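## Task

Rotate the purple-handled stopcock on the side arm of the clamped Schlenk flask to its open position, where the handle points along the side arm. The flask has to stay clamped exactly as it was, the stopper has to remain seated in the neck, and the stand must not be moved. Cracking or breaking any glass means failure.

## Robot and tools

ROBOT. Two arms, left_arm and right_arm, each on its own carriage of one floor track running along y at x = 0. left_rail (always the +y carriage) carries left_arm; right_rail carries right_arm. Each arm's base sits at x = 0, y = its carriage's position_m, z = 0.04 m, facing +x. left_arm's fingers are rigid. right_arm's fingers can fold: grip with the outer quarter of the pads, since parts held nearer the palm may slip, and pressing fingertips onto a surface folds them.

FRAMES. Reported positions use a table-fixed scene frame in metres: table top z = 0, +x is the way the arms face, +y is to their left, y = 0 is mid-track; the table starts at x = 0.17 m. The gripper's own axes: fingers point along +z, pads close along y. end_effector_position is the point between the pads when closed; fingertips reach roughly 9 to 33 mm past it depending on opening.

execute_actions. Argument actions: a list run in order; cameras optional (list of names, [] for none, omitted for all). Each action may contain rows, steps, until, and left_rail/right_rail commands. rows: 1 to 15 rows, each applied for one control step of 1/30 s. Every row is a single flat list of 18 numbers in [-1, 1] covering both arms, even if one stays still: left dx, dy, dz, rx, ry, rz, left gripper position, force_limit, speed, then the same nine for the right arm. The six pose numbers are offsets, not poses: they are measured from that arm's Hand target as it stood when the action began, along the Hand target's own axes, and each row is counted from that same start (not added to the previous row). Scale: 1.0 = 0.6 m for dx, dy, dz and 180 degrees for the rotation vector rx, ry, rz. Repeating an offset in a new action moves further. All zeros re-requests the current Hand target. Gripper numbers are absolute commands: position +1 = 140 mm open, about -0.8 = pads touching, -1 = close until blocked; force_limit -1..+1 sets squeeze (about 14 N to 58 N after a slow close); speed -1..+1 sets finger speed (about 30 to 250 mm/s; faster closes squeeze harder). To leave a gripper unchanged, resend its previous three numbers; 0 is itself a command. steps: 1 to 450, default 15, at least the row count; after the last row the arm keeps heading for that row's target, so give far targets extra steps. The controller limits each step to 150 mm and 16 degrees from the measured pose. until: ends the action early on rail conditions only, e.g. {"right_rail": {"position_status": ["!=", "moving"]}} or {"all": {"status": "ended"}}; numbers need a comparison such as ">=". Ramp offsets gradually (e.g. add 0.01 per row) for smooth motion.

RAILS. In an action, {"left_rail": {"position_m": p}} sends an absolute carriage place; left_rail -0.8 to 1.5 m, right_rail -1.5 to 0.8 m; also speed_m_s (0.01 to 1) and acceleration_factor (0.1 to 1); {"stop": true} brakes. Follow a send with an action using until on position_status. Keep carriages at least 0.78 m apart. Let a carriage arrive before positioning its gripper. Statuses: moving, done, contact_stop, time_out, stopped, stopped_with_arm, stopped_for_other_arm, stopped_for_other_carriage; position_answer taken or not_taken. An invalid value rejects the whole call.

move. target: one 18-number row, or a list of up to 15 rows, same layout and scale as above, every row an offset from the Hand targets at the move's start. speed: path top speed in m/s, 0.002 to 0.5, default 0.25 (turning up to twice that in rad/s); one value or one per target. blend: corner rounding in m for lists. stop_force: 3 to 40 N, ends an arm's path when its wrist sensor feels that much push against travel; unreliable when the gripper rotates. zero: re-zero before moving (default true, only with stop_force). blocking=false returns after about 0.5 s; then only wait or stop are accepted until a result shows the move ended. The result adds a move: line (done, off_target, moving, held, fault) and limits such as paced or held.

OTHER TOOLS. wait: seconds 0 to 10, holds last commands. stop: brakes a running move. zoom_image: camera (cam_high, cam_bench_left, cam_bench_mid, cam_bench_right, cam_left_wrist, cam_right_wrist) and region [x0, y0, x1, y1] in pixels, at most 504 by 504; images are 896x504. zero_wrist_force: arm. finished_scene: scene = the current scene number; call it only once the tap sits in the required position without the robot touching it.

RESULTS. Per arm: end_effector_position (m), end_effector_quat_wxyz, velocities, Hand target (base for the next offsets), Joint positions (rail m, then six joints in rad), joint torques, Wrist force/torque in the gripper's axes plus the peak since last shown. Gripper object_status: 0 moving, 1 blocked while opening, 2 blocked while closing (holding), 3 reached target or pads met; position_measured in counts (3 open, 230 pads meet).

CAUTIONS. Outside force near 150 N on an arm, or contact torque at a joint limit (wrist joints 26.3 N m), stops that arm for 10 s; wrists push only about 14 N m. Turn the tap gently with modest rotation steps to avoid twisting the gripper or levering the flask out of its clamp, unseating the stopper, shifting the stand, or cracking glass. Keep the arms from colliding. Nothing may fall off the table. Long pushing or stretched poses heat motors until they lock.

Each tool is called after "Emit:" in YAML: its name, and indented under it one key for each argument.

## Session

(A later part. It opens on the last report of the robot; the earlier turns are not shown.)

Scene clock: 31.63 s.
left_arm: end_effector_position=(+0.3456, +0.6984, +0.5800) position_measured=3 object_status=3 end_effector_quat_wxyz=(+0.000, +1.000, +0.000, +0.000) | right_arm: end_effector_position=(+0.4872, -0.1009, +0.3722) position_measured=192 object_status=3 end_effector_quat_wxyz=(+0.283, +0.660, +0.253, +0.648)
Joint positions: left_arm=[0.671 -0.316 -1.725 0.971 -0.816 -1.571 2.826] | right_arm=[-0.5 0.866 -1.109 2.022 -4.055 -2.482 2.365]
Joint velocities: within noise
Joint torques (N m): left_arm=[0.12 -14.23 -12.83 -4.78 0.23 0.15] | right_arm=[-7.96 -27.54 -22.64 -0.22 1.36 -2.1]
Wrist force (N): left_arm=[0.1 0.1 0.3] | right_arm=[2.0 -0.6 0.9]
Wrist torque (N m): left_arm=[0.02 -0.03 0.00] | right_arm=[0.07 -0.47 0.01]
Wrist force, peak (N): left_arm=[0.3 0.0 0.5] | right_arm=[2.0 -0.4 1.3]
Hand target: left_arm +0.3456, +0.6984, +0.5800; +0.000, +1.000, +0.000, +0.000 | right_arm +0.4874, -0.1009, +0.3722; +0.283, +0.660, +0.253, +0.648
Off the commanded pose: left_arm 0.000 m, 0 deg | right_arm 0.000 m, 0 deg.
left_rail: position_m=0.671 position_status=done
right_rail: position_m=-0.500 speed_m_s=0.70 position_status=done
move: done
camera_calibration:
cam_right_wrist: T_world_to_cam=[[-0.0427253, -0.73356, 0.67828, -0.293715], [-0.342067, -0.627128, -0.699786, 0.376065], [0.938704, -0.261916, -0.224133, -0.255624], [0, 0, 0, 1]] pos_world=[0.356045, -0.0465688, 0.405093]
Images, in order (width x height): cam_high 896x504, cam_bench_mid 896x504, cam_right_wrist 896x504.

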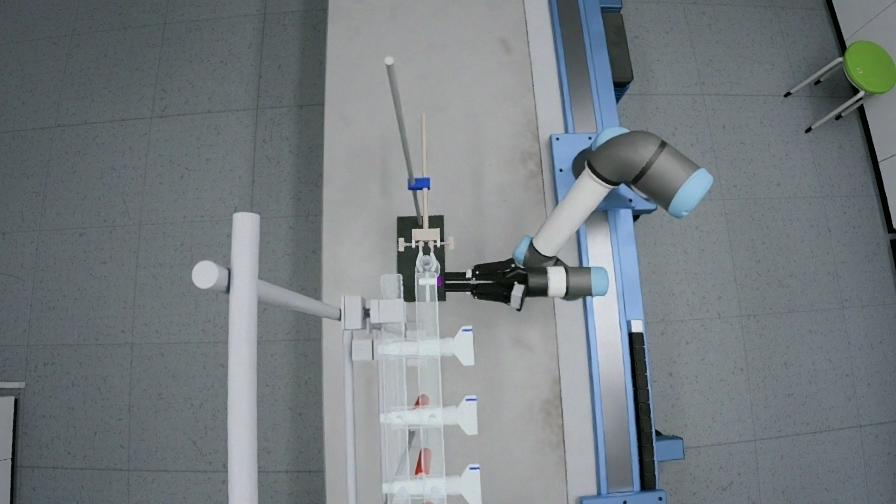

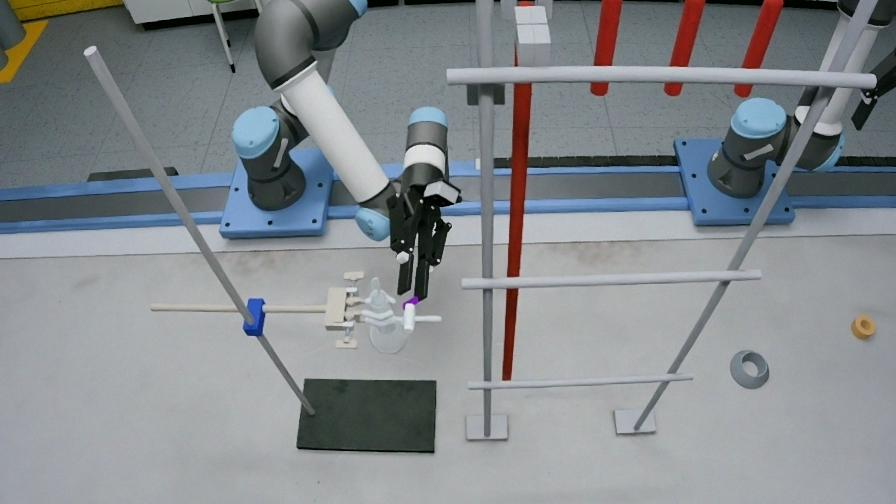

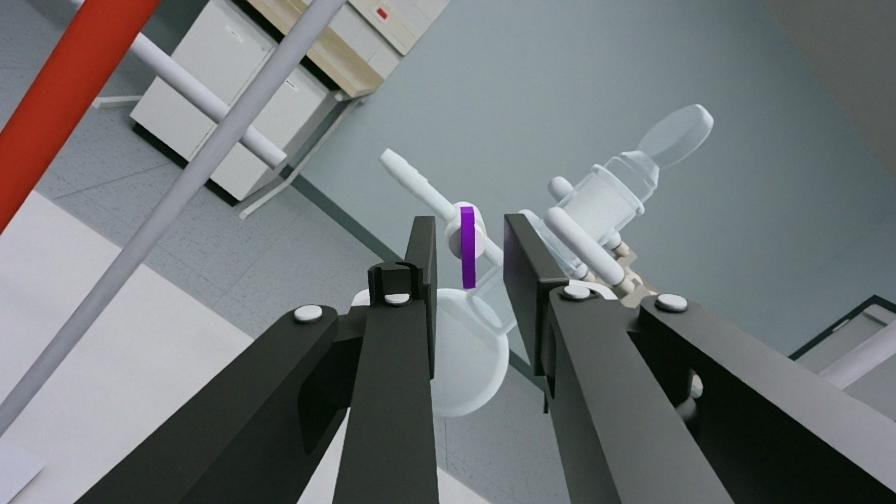

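Emit:
move:
  target:
    - [0,0,0,0,0,0,1,1,1,-0.004,0,0.0233,0,0,0,-0.5,-1,0]
  speed: 0.03
  stop_force: 5
  cameras: ["cam_high", "cam_bench_mid", "cam_right_wrist"]

Emit:
zoom_image:
  camera: "cam_right_wrist"
  region: [400, 180, 540, 320]

Emit:
zoom_image:
  camera: "cam_high"
  region: [425, 265, 465, 295]

Emit:
zoom_image:
  camera: "cam_bench_mid"
  region: [380, 270, 450, 330]

Scene clock: 41.93 s.
left_arm: end_effector_position=(+0.3456, +0.6984, +0.5800) position_measured=3 object_status=3 end_effector_quat_wxyz=(+0.000, +1.000, +0.000, +0.000) | right_arm: end_effector_position=(+0.5013, -0.1032, +0.3704) position_measured=192 object_status=3 end_effector_quat_wxyz=(+0.283, +0.660, +0.253, +0.648)
Joint positions: left_arm=[0.671 -0.316 -1.725 0.971 -0.816 -1.571 2.826] | right_arm=[-0.5 0.838 -1.099 2.012 -4.055 -2.454 2.365]
Joint velocities: within noise
Joint torques (N m): left_arm=[0.12 -14.47 -12.73 -4.8 0.3 0.11] | right_arm=[-7.42 -27.3 -21.27 -0.39 1.57 -1.3]
Wrist force (N): left_arm=[0.2 -0.2 0.2] | right_arm=[1.5 -0.5 0.9]
Wrist torque (N m): left_arm=[-0.04 -0.03 0.00] | right_arm=[0.10 -0.38 0.00]
Wrist force, peak (N): left_arm=[0.4 0.1 0.5] | right_arm=[2.4 -0.6 0.8]
Hand target: left_arm +0.3456, +0.6984, +0.5800; +0.000, +1.000, +0.000, +0.000 | right_arm +0.5013, -0.1032, +0.3704; +0.283, +0.660, +0.253, +0.648
Off the commanded pose: left_arm 0.000 m, 0 deg | right_arm 0.000 m, 0 deg.
left_rail: position_m=0.671 position_status=done
right_rail: position_m=-0.500 speed_m_s=0.70 position_status=done
move: done
camera_calibration:
cam_right_wrist: T_world_to_cam=[[-0.0427276, -0.73356, 0.678281, -0.293633], [-0.342066, -0.627128, -0.699786, 0.378219], [0.938704, -0.261917, -0.22413, -0.26979], [0, 0, 0, 1]] pos_world=[0.370083, -0.0488679, 0.40337]
Images, in order (width x height): cam_high 896x504, cam_bench_mid 896x504, cam_right_wrist 896x504.

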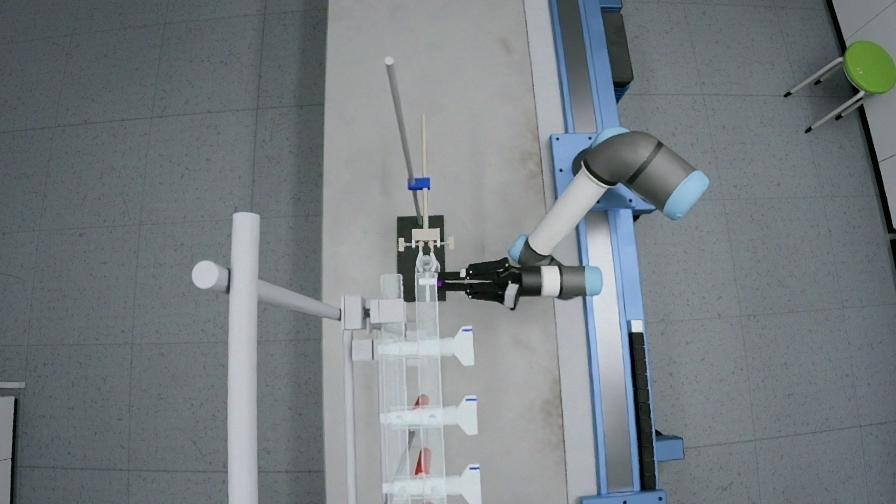

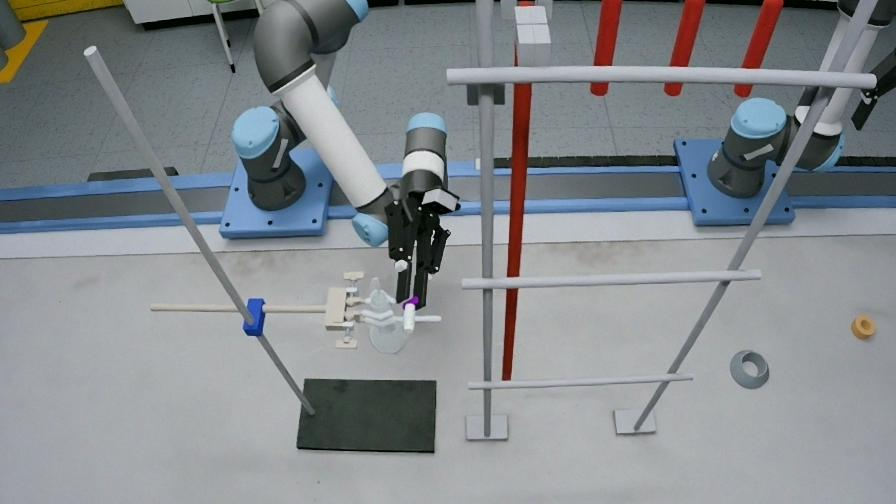

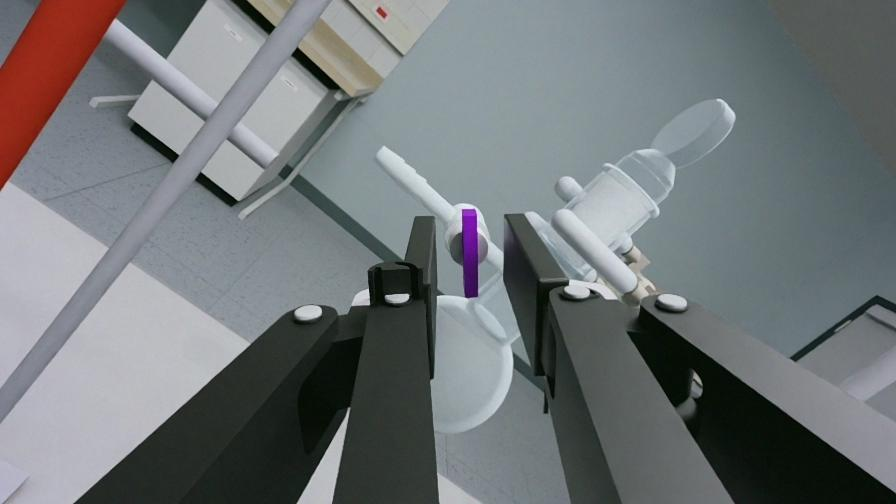

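Scaled by 3.600.

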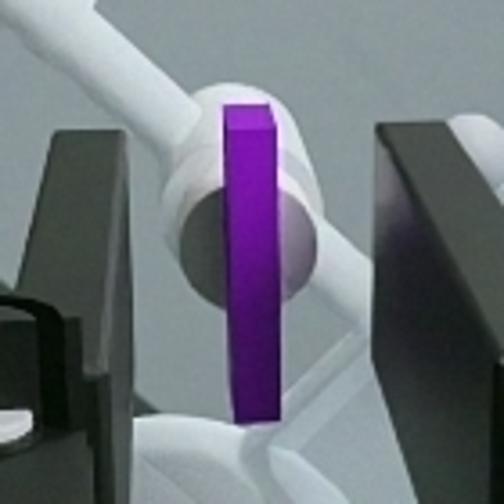

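Scaled by 12.600.

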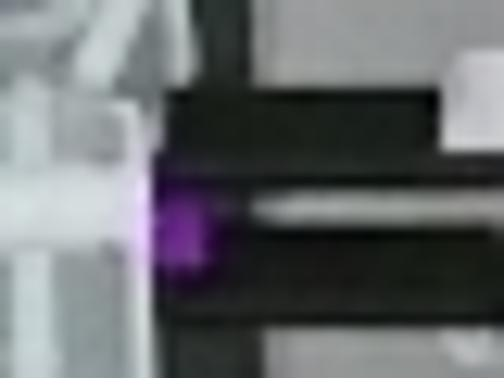

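Scaled by 7.200.

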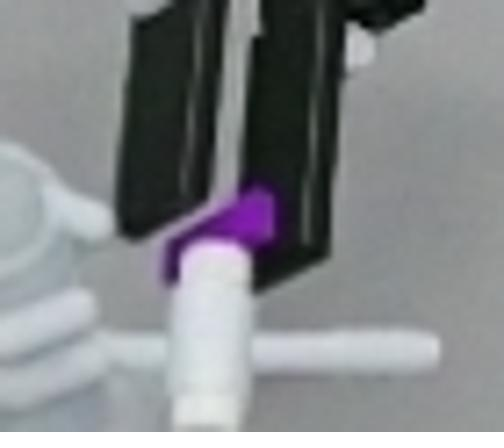

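Emit:
zero_wrist_force:
  arm: "right_arm"

Emit:
execute_actions:
  actions:
    - {"rows": [[0,0,0,0,0,0,1,1,1,0,0,0,0,0,0,-0.66,-1,-1]], "steps": 30}
  cameras: ["cam_high", "cam_bench_mid", "cam_right_wrist"]

Emit:
zoom_image:
  camera: "cam_right_wrist"
  region: [400, 180, 540, 320]

Wrist force sensor zeroed.

Scene clock: 44.87 s.
left_arm: end_effector_position=(+0.3456, +0.6984, +0.5800) position_measured=3 object_status=3 end_effector_quat_wxyz=(+0.000, +1.000, +0.000, +0.000) | right_arm: end_effector_position=(+0.5013, -0.1032, +0.3704) position_measured=213 object_status=3 end_effector_quat_wxyz=(+0.283, +0.660, +0.253, +0.648)
Joint positions: left_arm=[0.671 -0.316 -1.725 0.971 -0.816 -1.571 2.826] | right_arm=[-0.5 0.838 -1.099 2.012 -4.055 -2.454 2.365]
Joint velocities: within noise
Joint torques (N m): left_arm=[0.35 -14.18 -13.1 -4.79 0.19 0.25] | right_arm=[-7.95 -29.04 -15.84 -1.02 1.37 -1.02]
Wrist force (N, zeroed by zero_wrist_force on right_arm): left_arm=[0.2 0.0 0.2] | right_arm=[0.2 -0.3 -0.1]
Wrist torque (N m, zeroed by zero_wrist_force on right_arm): left_arm=[0.01 -0.05 0.00] | right_arm=[-0.07 -0.04 0.01]
Wrist force, peak (N, zeroed by zero_wrist_force on right_arm): left_arm=[0.4 -0.2 0.3] | right_arm=[0.5 -0.2 -0.3]
Hand target: left_arm +0.3456, +0.6984, +0.5800; +0.000, +1.000, +0.000, +0.000 | right_arm +0.5013, -0.1032, +0.3704; +0.283, +0.660, +0.253, +0.648
Off the commanded pose: left_arm 0.000 m, 0 deg | right_arm 0.000 m, 0 deg.
left_rail: position_m=0.671 position_status=done
right_rail: position_m=-0.500 speed_m_s=0.70 position_status=done
camera_calibration:
cam_right_wrist: T_world_to_cam=[[-0.0427281, -0.73356, 0.678281, -0.293627], [-0.342067, -0.627128, -0.699786, 0.378225], [0.938704, -0.261918, -0.22413, -0.269788], [0, 0, 0, 1]] pos_world=[0.370083, -0.0488597, 0.40337]
Images, in order (width x height): cam_high 896x504, cam_bench_mid 896x504, cam_right_wrist 896x504.

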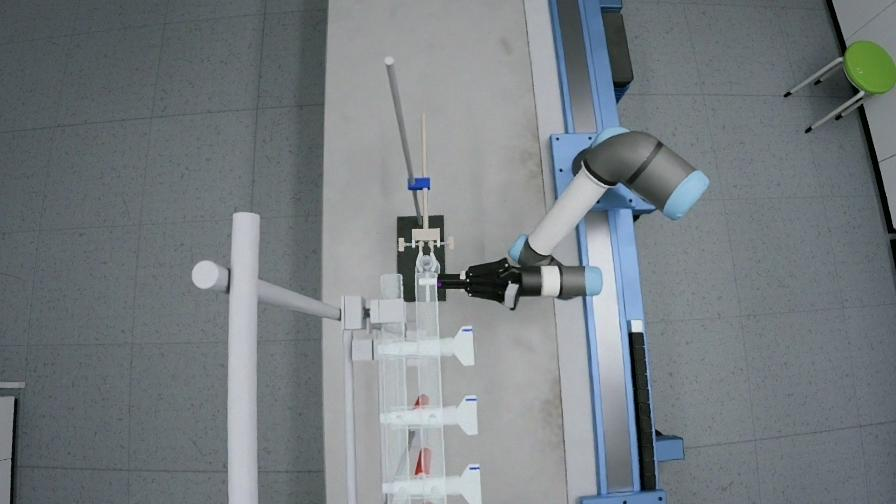

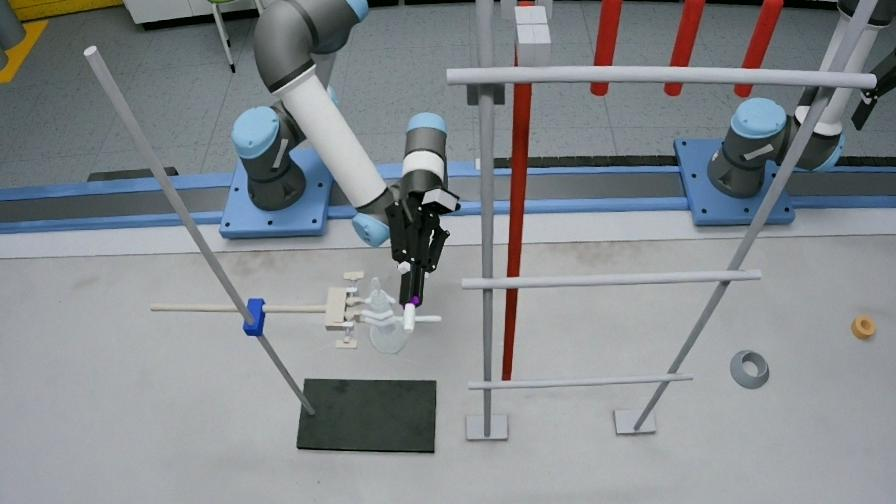

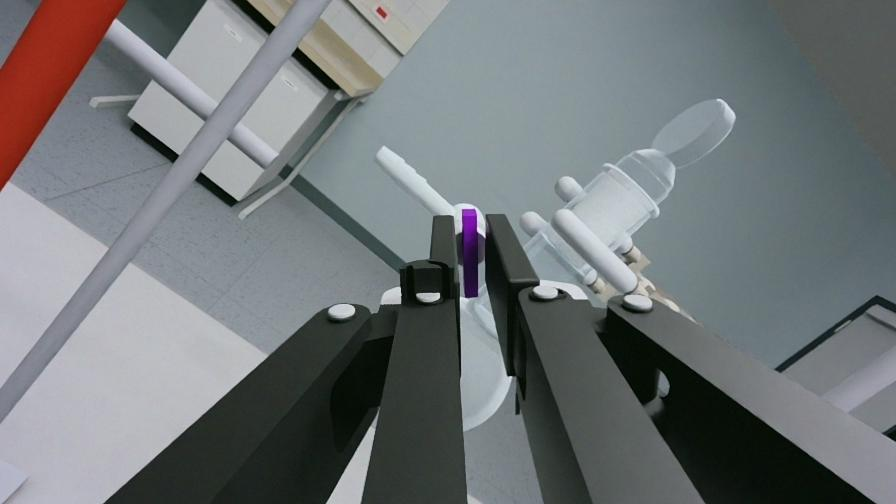

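Scaled by 3.600.

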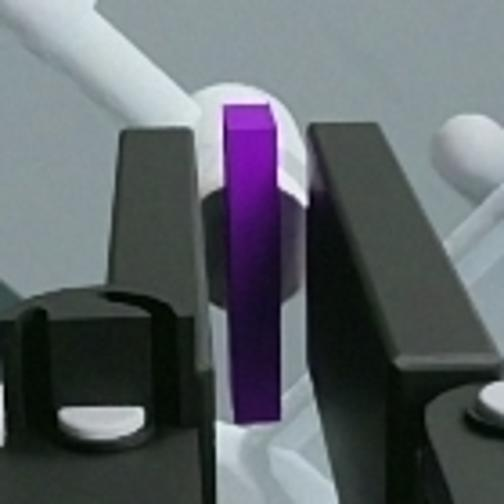

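Emit:
execute_actions:
  actions:
    - {"rows": [[0,0,0,0,0,0,1,1,1,0,0,0,0,0,0,-0.725,-1,-1]], "steps": 24}
  cameras: ["cam_high", "cam_bench_mid", "cam_right_wrist"]

Emit:
zoom_image:
  camera: "cam_right_wrist"
  region: [400, 180, 540, 320]

Emit:
zoom_image:
  camera: "cam_bench_mid"
  region: [380, 270, 450, 330]

Scene clock: 46.43 s.
left_arm: end_effector_position=(+0.3456, +0.6984, +0.5800) position_measured=3 object_status=3 end_effector_quat_wxyz=(+0.000, +1.000, +0.000, +0.000) | right_arm: end_effector_position=(+0.5013, -0.1032, +0.3704) position_measured=220 object_status=3 end_effector_quat_wxyz=(+0.283, +0.660, +0.253, +0.648)
Joint positions: left_arm=[0.671 -0.316 -1.725 0.971 -0.816 -1.571 2.826] | right_arm=[-0.5 0.838 -1.099 2.012 -4.055 -2.454 2.365]
Joint velocities: within noise
Joint torques (N m): left_arm=[0.39 -14.58 -13.22 -4.77 0.3 0.18] | right_arm=[-7.24 -28.7 -13.48 -1.38 1.19 -0.81]
Wrist force (N, zeroed by zero_wrist_force on right_arm): left_arm=[0.0 -0.1 -0.1] | right_arm=[0.0 0.1 -0.1]
Wrist torque (N m, zeroed by zero_wrist_force on right_arm): left_arm=[-0.02 0.01 0.00] | right_arm=[0.00 -0.01 0.01]
Wrist force, peak (N, zeroed by zero_wrist_force on right_arm): left_arm=[0.5 0.0 0.3] | right_arm=[0.4 -0.4 0.0]
Hand target: left_arm +0.3456, +0.6984, +0.5800; +0.000, +1.000, +0.000, +0.000 | right_arm +0.5013, -0.1032, +0.3704; +0.283, +0.660, +0.253, +0.648
Off the commanded pose: left_arm 0.000 m, 0 deg | right_arm 0.000 m, 0 deg.
left_rail: position_m=0.671 position_status=done
right_rail: position_m=-0.500 speed_m_s=0.70 position_status=done
camera_calibration:
cam_right_wrist: T_world_to_cam=[[-0.0427281, -0.73356, 0.678281, -0.293627], [-0.342067, -0.627128, -0.699786, 0.378225], [0.938704, -0.261918, -0.22413, -0.269788], [0, 0, 0, 1]] pos_world=[0.370083, -0.0488597, 0.40337]
Images, in order (width x height): cam_high 896x504, cam_bench_mid 896x504, cam_right_wrist 896x504.

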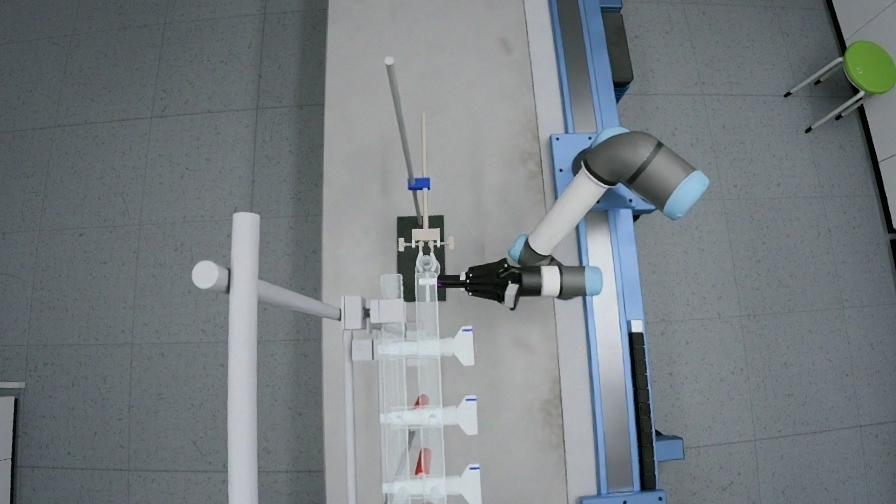

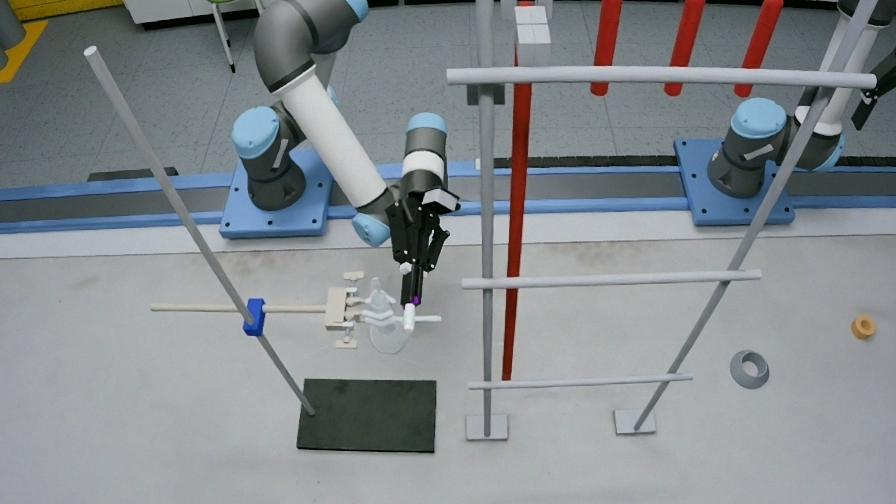

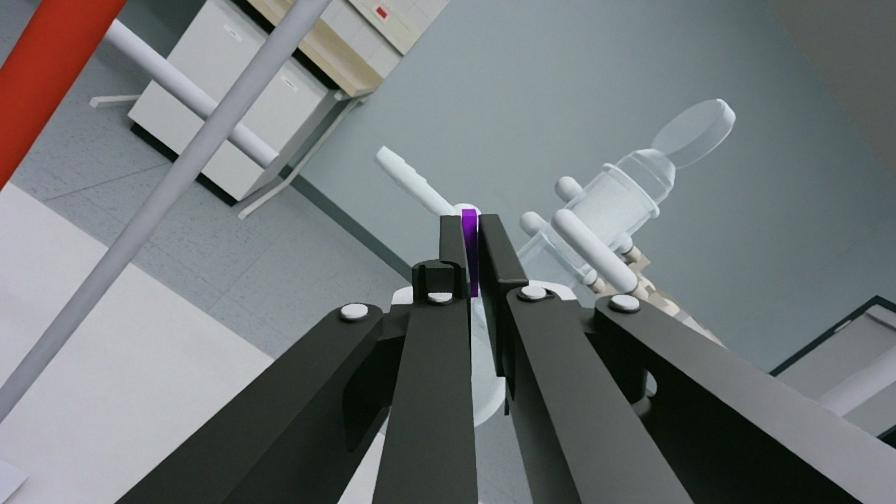

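Scaled by 3.600.

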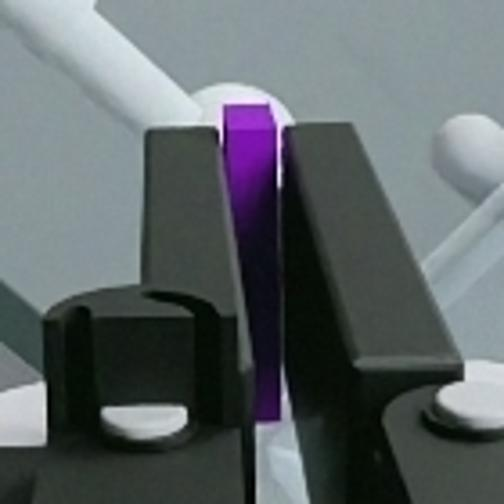

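Scaled by 7.200.

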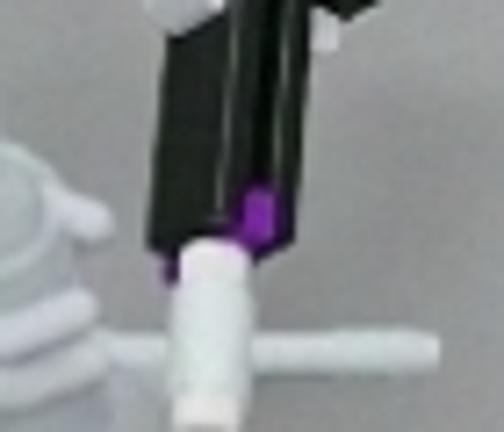

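Emit:
move:
  target:
    - [0,0,0,0,0,0,1,1,1,0,0,0,0,0,-0.0278,-0.725,-1,-1]
  speed: 0.06
  cameras: ["cam_bench_mid", "cam_right_wrist"]

Emit:
zoom_image:
  camera: "cam_right_wrist"
  region: [400, 180, 540, 320]

Scene clock: 48.20 s.
left_arm: end_effector_position=(+0.3456, +0.6984, +0.5800) position_measured=3 object_status=3 end_effector_quat_wxyz=(+0.000, +1.000, +0.000, +0.000) | right_arm: end_effector_position=(+0.5012, -0.1032, +0.3705) position_measured=220 object_status=3 end_effector_quat_wxyz=(+0.310, +0.649, +0.281, +0.635)
Joint positions: left_arm=[0.671 -0.316 -1.725 0.971 -0.816 -1.571 2.826] | right_arm=[-0.5 0.838 -1.099 2.012 -4.055 -2.454 2.278]
Joint velocities: within noise
Joint torques (N m): left_arm=[0.85 -13.89 -12.39 -4.84 0.27 0.1] | right_arm=[-7.02 -29.65 -17.85 -2.93 0.96 -2.18]
Wrist force (N, zeroed by zero_wrist_force on right_arm): left_arm=[0.2 0.1 0.1] | right_arm=[-0.9 -0.6 0.4]
Wrist torque (N m, zeroed by zero_wrist_force on right_arm): left_arm=[0.02 -0.05 0.00] | right_arm=[0.04 -0.02 0.13]
Wrist force, peak (N, zeroed by zero_wrist_force on right_arm): left_arm=[0.4 -0.1 0.3] | right_arm=[-0.8 -0.8 0.1]
Hand target: left_arm +0.3456, +0.6984, +0.5800; +0.000, +1.000, +0.000, +0.000 | right_arm +0.5013, -0.1032, +0.3704; +0.311, +0.649, +0.281, +0.635
Off the commanded pose: left_arm 0.000 m, 0 deg | right_arm 0.000 m, 0 deg.
left_rail: position_m=0.671 position_status=done
right_rail: position_m=-0.500 speed_m_s=0.70 position_status=done
move: done
camera_calibration:
cam_right_wrist: T_world_to_cam=[[-0.0399312, -0.67182, 0.739638, -0.311431], [-0.344714, -0.685521, -0.641275, 0.35185], [0.937858, -0.280571, -0.204212, -0.278647], [0, 0, 0, 1]] pos_world=[0.370183, -0.0462048, 0.399076]
Images, in order (width x height): cam_bench_mid 896x504, cam_right_wrist 896x504.

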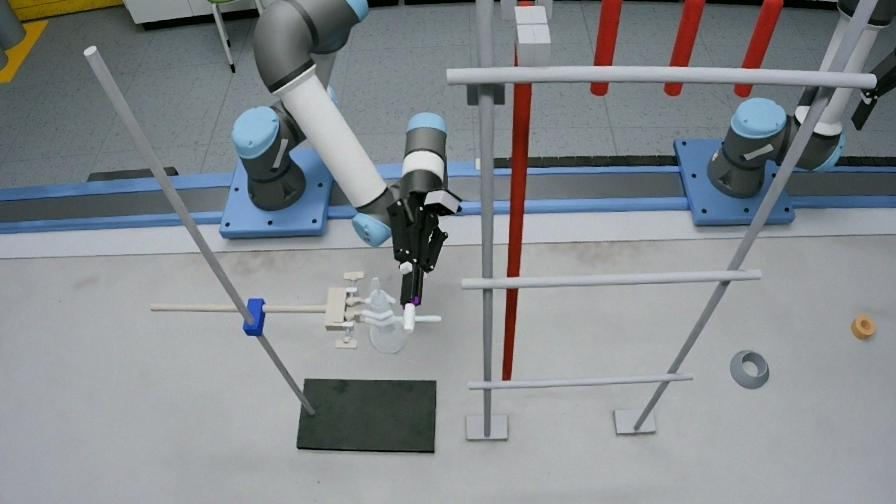

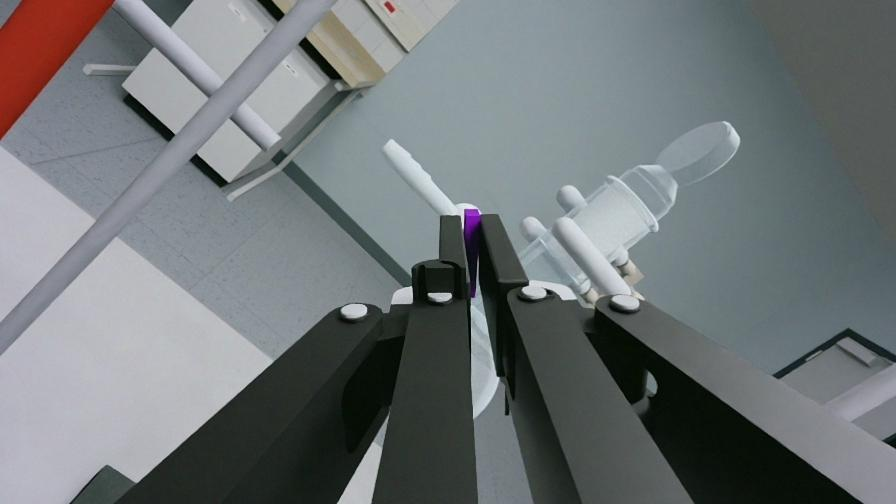

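Scaled by 3.600.

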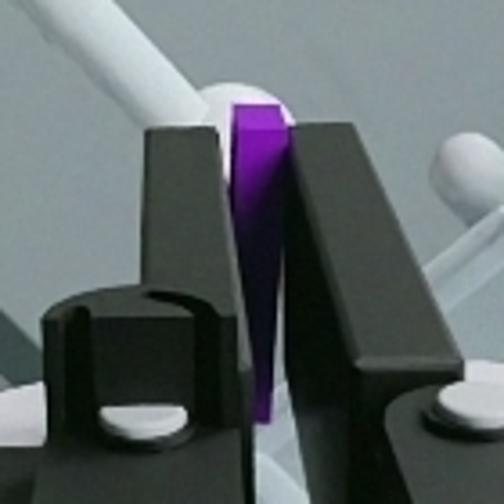

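Emit:
move:
  target:
    - [0,0,0,0,0,0,1,1,1,0,0,0,0,0,-0.0667,-0.725,-1,-1]
  speed: 0.08
  cameras: ["cam_bench_mid", "cam_right_wrist"]

Emit:
zoom_image:
  camera: "cam_right_wrist"
  region: [400, 180, 540, 320]

Scene clock: 50.47 s.
left_arm: end_effector_position=(+0.3456, +0.6984, +0.5800) position_measured=3 object_status=3 end_effector_quat_wxyz=(+0.000, +1.000, +0.000, +0.000) | right_arm: end_effector_position=(+0.5012, -0.1032, +0.3704) position_measured=220 object_status=3 end_effector_quat_wxyz=(+0.375, +0.616, +0.348, +0.599)
Joint positions: left_arm=[0.671 -0.316 -1.725 0.971 -0.816 -1.571 2.826] | right_arm=[-0.5 0.838 -1.099 2.012 -4.055 -2.454 2.068]
Joint velocities: within noise
Joint torques (N m): left_arm=[1.04 -14.28 -12.3 -4.81 0.19 0.14] | right_arm=[-5.35 -29.13 -22.1 -3.12 0.29 -2.1]
Wrist force (N, zeroed by zero_wrist_force on right_arm): left_arm=[0.1 0.0 0.1] | right_arm=[0.0 -1.6 -0.1]
Wrist torque (N m, zeroed by zero_wrist_force on right_arm): left_arm=[0.01 -0.02 0.00] | right_arm=[0.07 0.05 0.14]
Wrist force, peak (N, zeroed by zero_wrist_force on right_arm): left_arm=[0.3 0.0 0.5] | right_arm=[-0.1 -2.3 0.1]
Hand target: left_arm +0.3456, +0.6984, +0.5800; +0.000, +1.000, +0.000, +0.000 | right_arm +0.5013, -0.1032, +0.3704; +0.375, +0.616, +0.348, +0.599
Off the commanded pose: left_arm 0.000 m, 0 deg | right_arm 0.000 m, 0 deg.
left_rail: position_m=0.671 position_status=done
right_rail: position_m=-0.500 speed_m_s=0.70 position_status=done
move: done
camera_calibration:
cam_right_wrist: T_world_to_cam=[[-0.0322559, -0.503429, 0.863434, -0.343737], [-0.350091, -0.803464, -0.481541, 0.283179], [0.93616, -0.317813, -0.150329, -0.301607], [0, 0, 0, 1]] pos_world=[0.370403, -0.0413779, 0.387816]
Images, in order (width x height): cam_bench_mid 896x504, cam_right_wrist 896x504.

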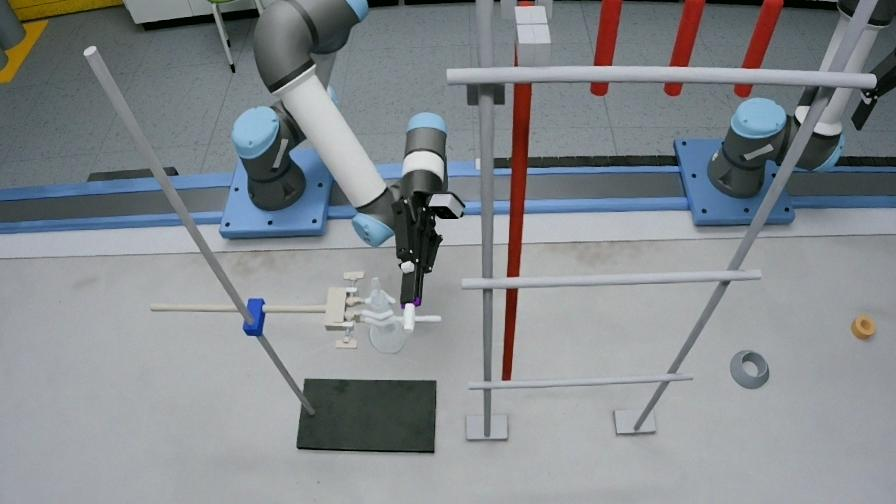

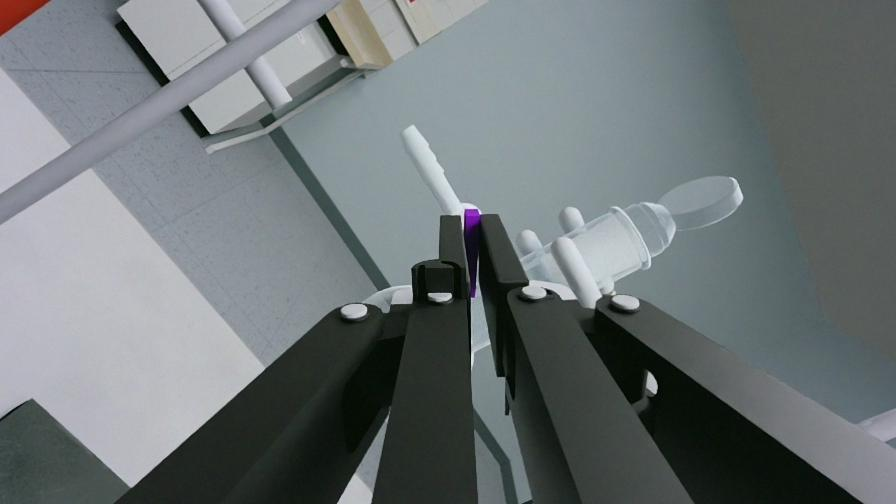

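Scaled by 3.600.

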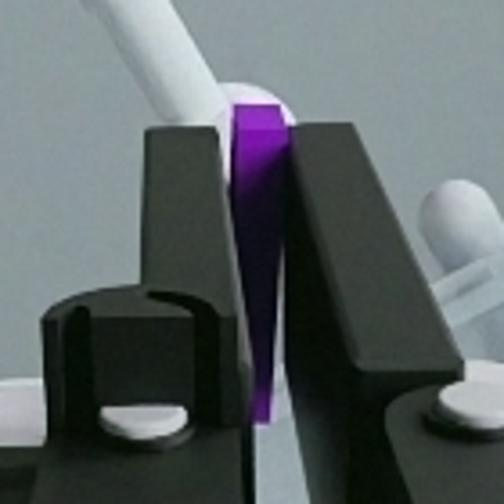

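Emit:
move:
  target:
    - [0,0,0,0,0,0,1,1,1,0,-0.0005,0,0,0,-0.0778,-0.725,-1,-1]
  speed: 0.1
  cameras: ["cam_bench_mid", "cam_right_wrist"]

Emit:
zoom_image:
  camera: "cam_right_wrist"
  region: [400, 180, 540, 320]

Scene clock: 52.83 s.
left_arm: end_effector_position=(+0.3456, +0.6984, +0.5800) position_measured=3 object_status=3 end_effector_quat_wxyz=(+0.000, +1.000, +0.000, +0.000) | right_arm: end_effector_position=(+0.5013, -0.1030, +0.3702) position_measured=220 object_status=3 end_effector_quat_wxyz=(+0.445, +0.569, +0.420, +0.549)
Joint positions: left_arm=[0.671 -0.316 -1.725 0.971 -0.816 -1.571 2.826] | right_arm=[-0.5 0.838 -1.098 2.012 -4.055 -2.454 1.824]
Joint velocities: within noise
Joint torques (N m): left_arm=[0.46 -14.62 -12.94 -4.71 0.2 0.17] | right_arm=[8.65 -29.17 -23.06 -3.07 -0.93 -2.2]
Wrist force (N, zeroed by zero_wrist_force on right_arm): left_arm=[0.2 0.2 0.1] | right_arm=[-0.3 -1.1 -0.1]
Wrist torque (N m, zeroed by zero_wrist_force on right_arm): left_arm=[0.05 -0.05 0.00] | right_arm=[0.06 0.13 0.18]
Wrist force, peak (N, zeroed by zero_wrist_force on right_arm): left_arm=[0.2 -0.1 0.6] | right_arm=[-0.4 -2.2 0.1]
Hand target: left_arm +0.3456, +0.6984, +0.5800; +0.000, +1.000, +0.000, +0.000 | right_arm +0.5013, -0.1030, +0.3702; +0.446, +0.569, +0.420, +0.549
Off the commanded pose: left_arm 0.000 m, 0 deg | right_arm 0.000 m, 0 deg.
left_rail: position_m=0.671 position_status=done
right_rail: position_m=-0.500 speed_m_s=0.70 position_status=done
move: done
camera_calibration:
cam_right_wrist: T_world_to_cam=[[-0.0221193, -0.279717, 0.959828, -0.361139], [-0.354261, -0.895575, -0.269156, 0.197173], [0.934885, -0.345983, -0.0792835, -0.330182], [0, 0, 0, 1]] pos_world=[0.370545, -0.0386713, 0.373524]
Images, in order (width x height): cam_bench_mid 896x504, cam_right_wrist 896x504.

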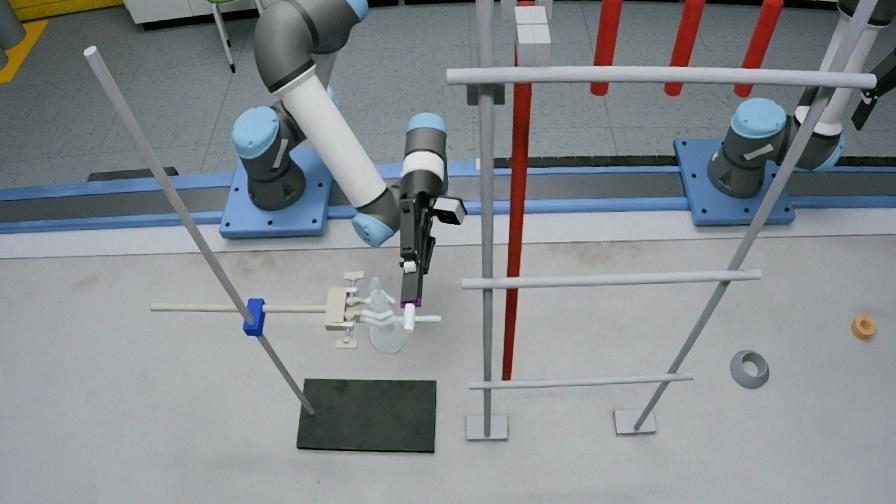

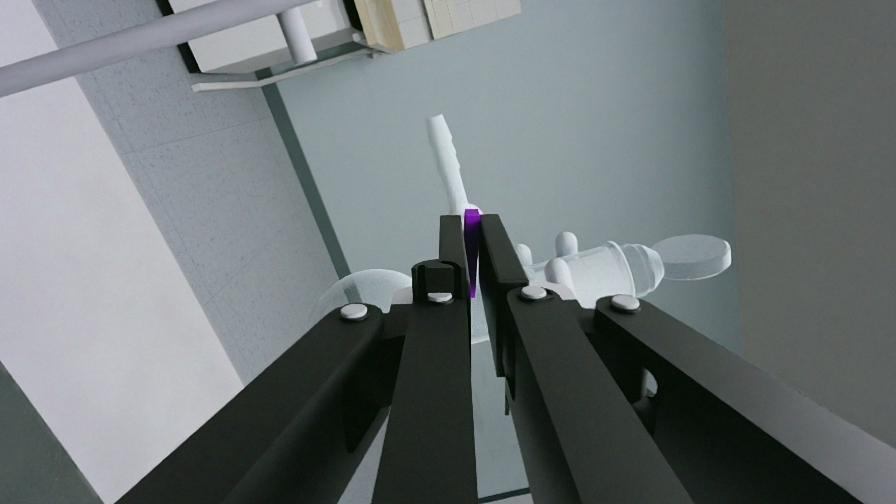

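Scaled by 3.600.

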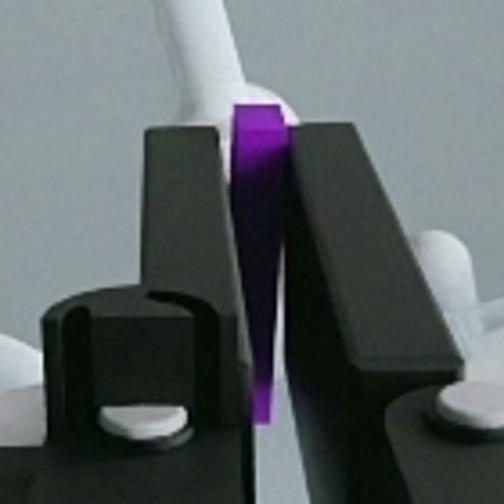

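Emit:
move:
  target:
    - [0,0,0,0,0,0,1,1,1,0,-0.0005,0,0,0,-0.0722,-0.725,-1,-1]
  speed: 0.1
  cameras: ["cam_bench_mid", "cam_right_wrist"]

Emit:
zoom_image:
  camera: "cam_right_wrist"
  region: [400, 180, 540, 320]

Emit:
zoom_image:
  camera: "cam_right_wrist"
  region: [400, 100, 560, 260]

Scene clock: 56.00 s.
left_arm: end_effector_position=(+0.3456, +0.6984, +0.5800) position_measured=3 object_status=3 end_effector_quat_wxyz=(+0.000, +1.000, +0.000, +0.000) | right_arm: end_effector_position=(+0.5013, -0.1030, +0.3699) position_measured=220 object_status=3 end_effector_quat_wxyz=(+0.505, +0.518, +0.482, +0.495)
Joint positions: left_arm=[0.671 -0.316 -1.725 0.971 -0.816 -1.571 2.826] | right_arm=[-0.5 0.838 -1.098 2.012 -4.056 -2.455 1.597]
Joint velocities: within noise
Joint torques (N m): left_arm=[1.17 -14.91 -13.58 -4.93 0.25 0.15] | right_arm=[7.76 -29.15 -23.58 -2.95 -1.01 -2.01]
Wrist force (N, zeroed by zero_wrist_force on right_arm): left_arm=[0.0 0.0 0.2] | right_arm=[-1.1 -0.6 0.4]
Wrist torque (N m, zeroed by zero_wrist_force on right_arm): left_arm=[0.00 0.00 0.00] | right_arm=[0.11 0.32 0.20]
Wrist force, peak (N, zeroed by zero_wrist_force on right_arm): left_arm=[0.3 -0.1 0.6] | right_arm=[-0.9 -1.7 0.0]
Hand target: left_arm +0.3456, +0.6984, +0.5800; +0.000, +1.000, +0.000, +0.000 | right_arm +0.5013, -0.1030, +0.3699; +0.505, +0.517, +0.482, +0.495
Off the commanded pose: left_arm 0.000 m, 0 deg | right_arm 0.000 m, 0 deg.
left_rail: position_m=0.671 position_status=done
right_rail: position_m=-0.500 speed_m_s=0.70 position_status=done
move: done
camera_calibration:
cam_right_wrist: T_world_to_cam=[[-0.0119978, -0.0568939, 0.998308, -0.357198], [-0.355952, -0.932737, -0.0574349, 0.115864], [0.934427, -0.356039, -0.00906077, -0.356962], [0, 0, 0, 1]] pos_world=[0.370511, -0.0393443, 0.360014]
Images, in order (width x height): cam_bench_mid 896x504, cam_right_wrist 896x504.

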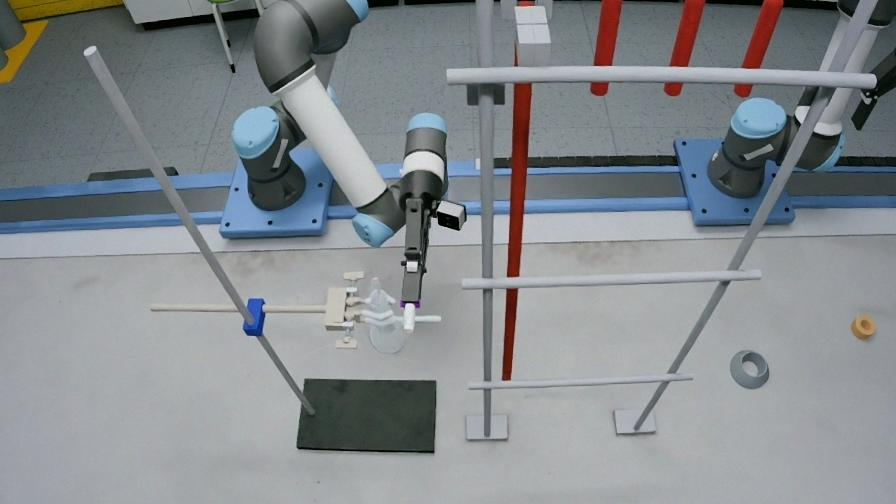

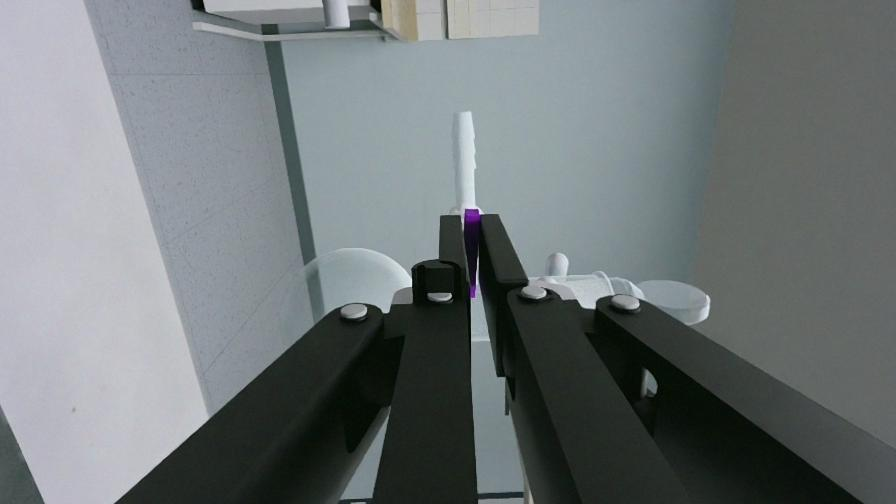

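Scaled by 3.600.

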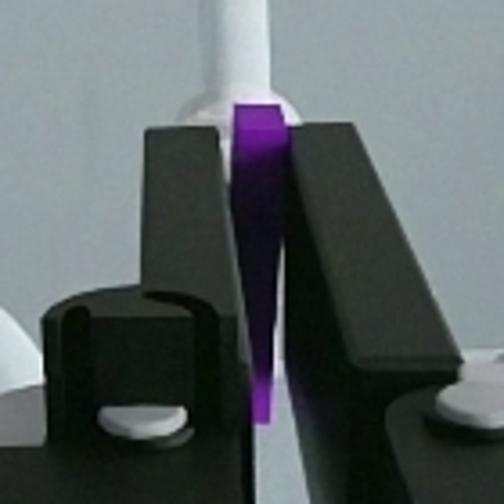

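Scaled by 3.150.

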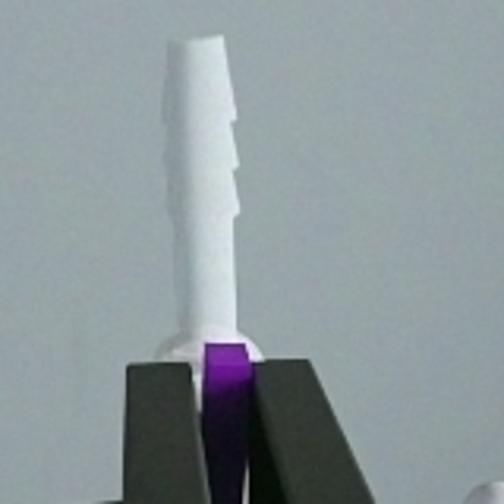

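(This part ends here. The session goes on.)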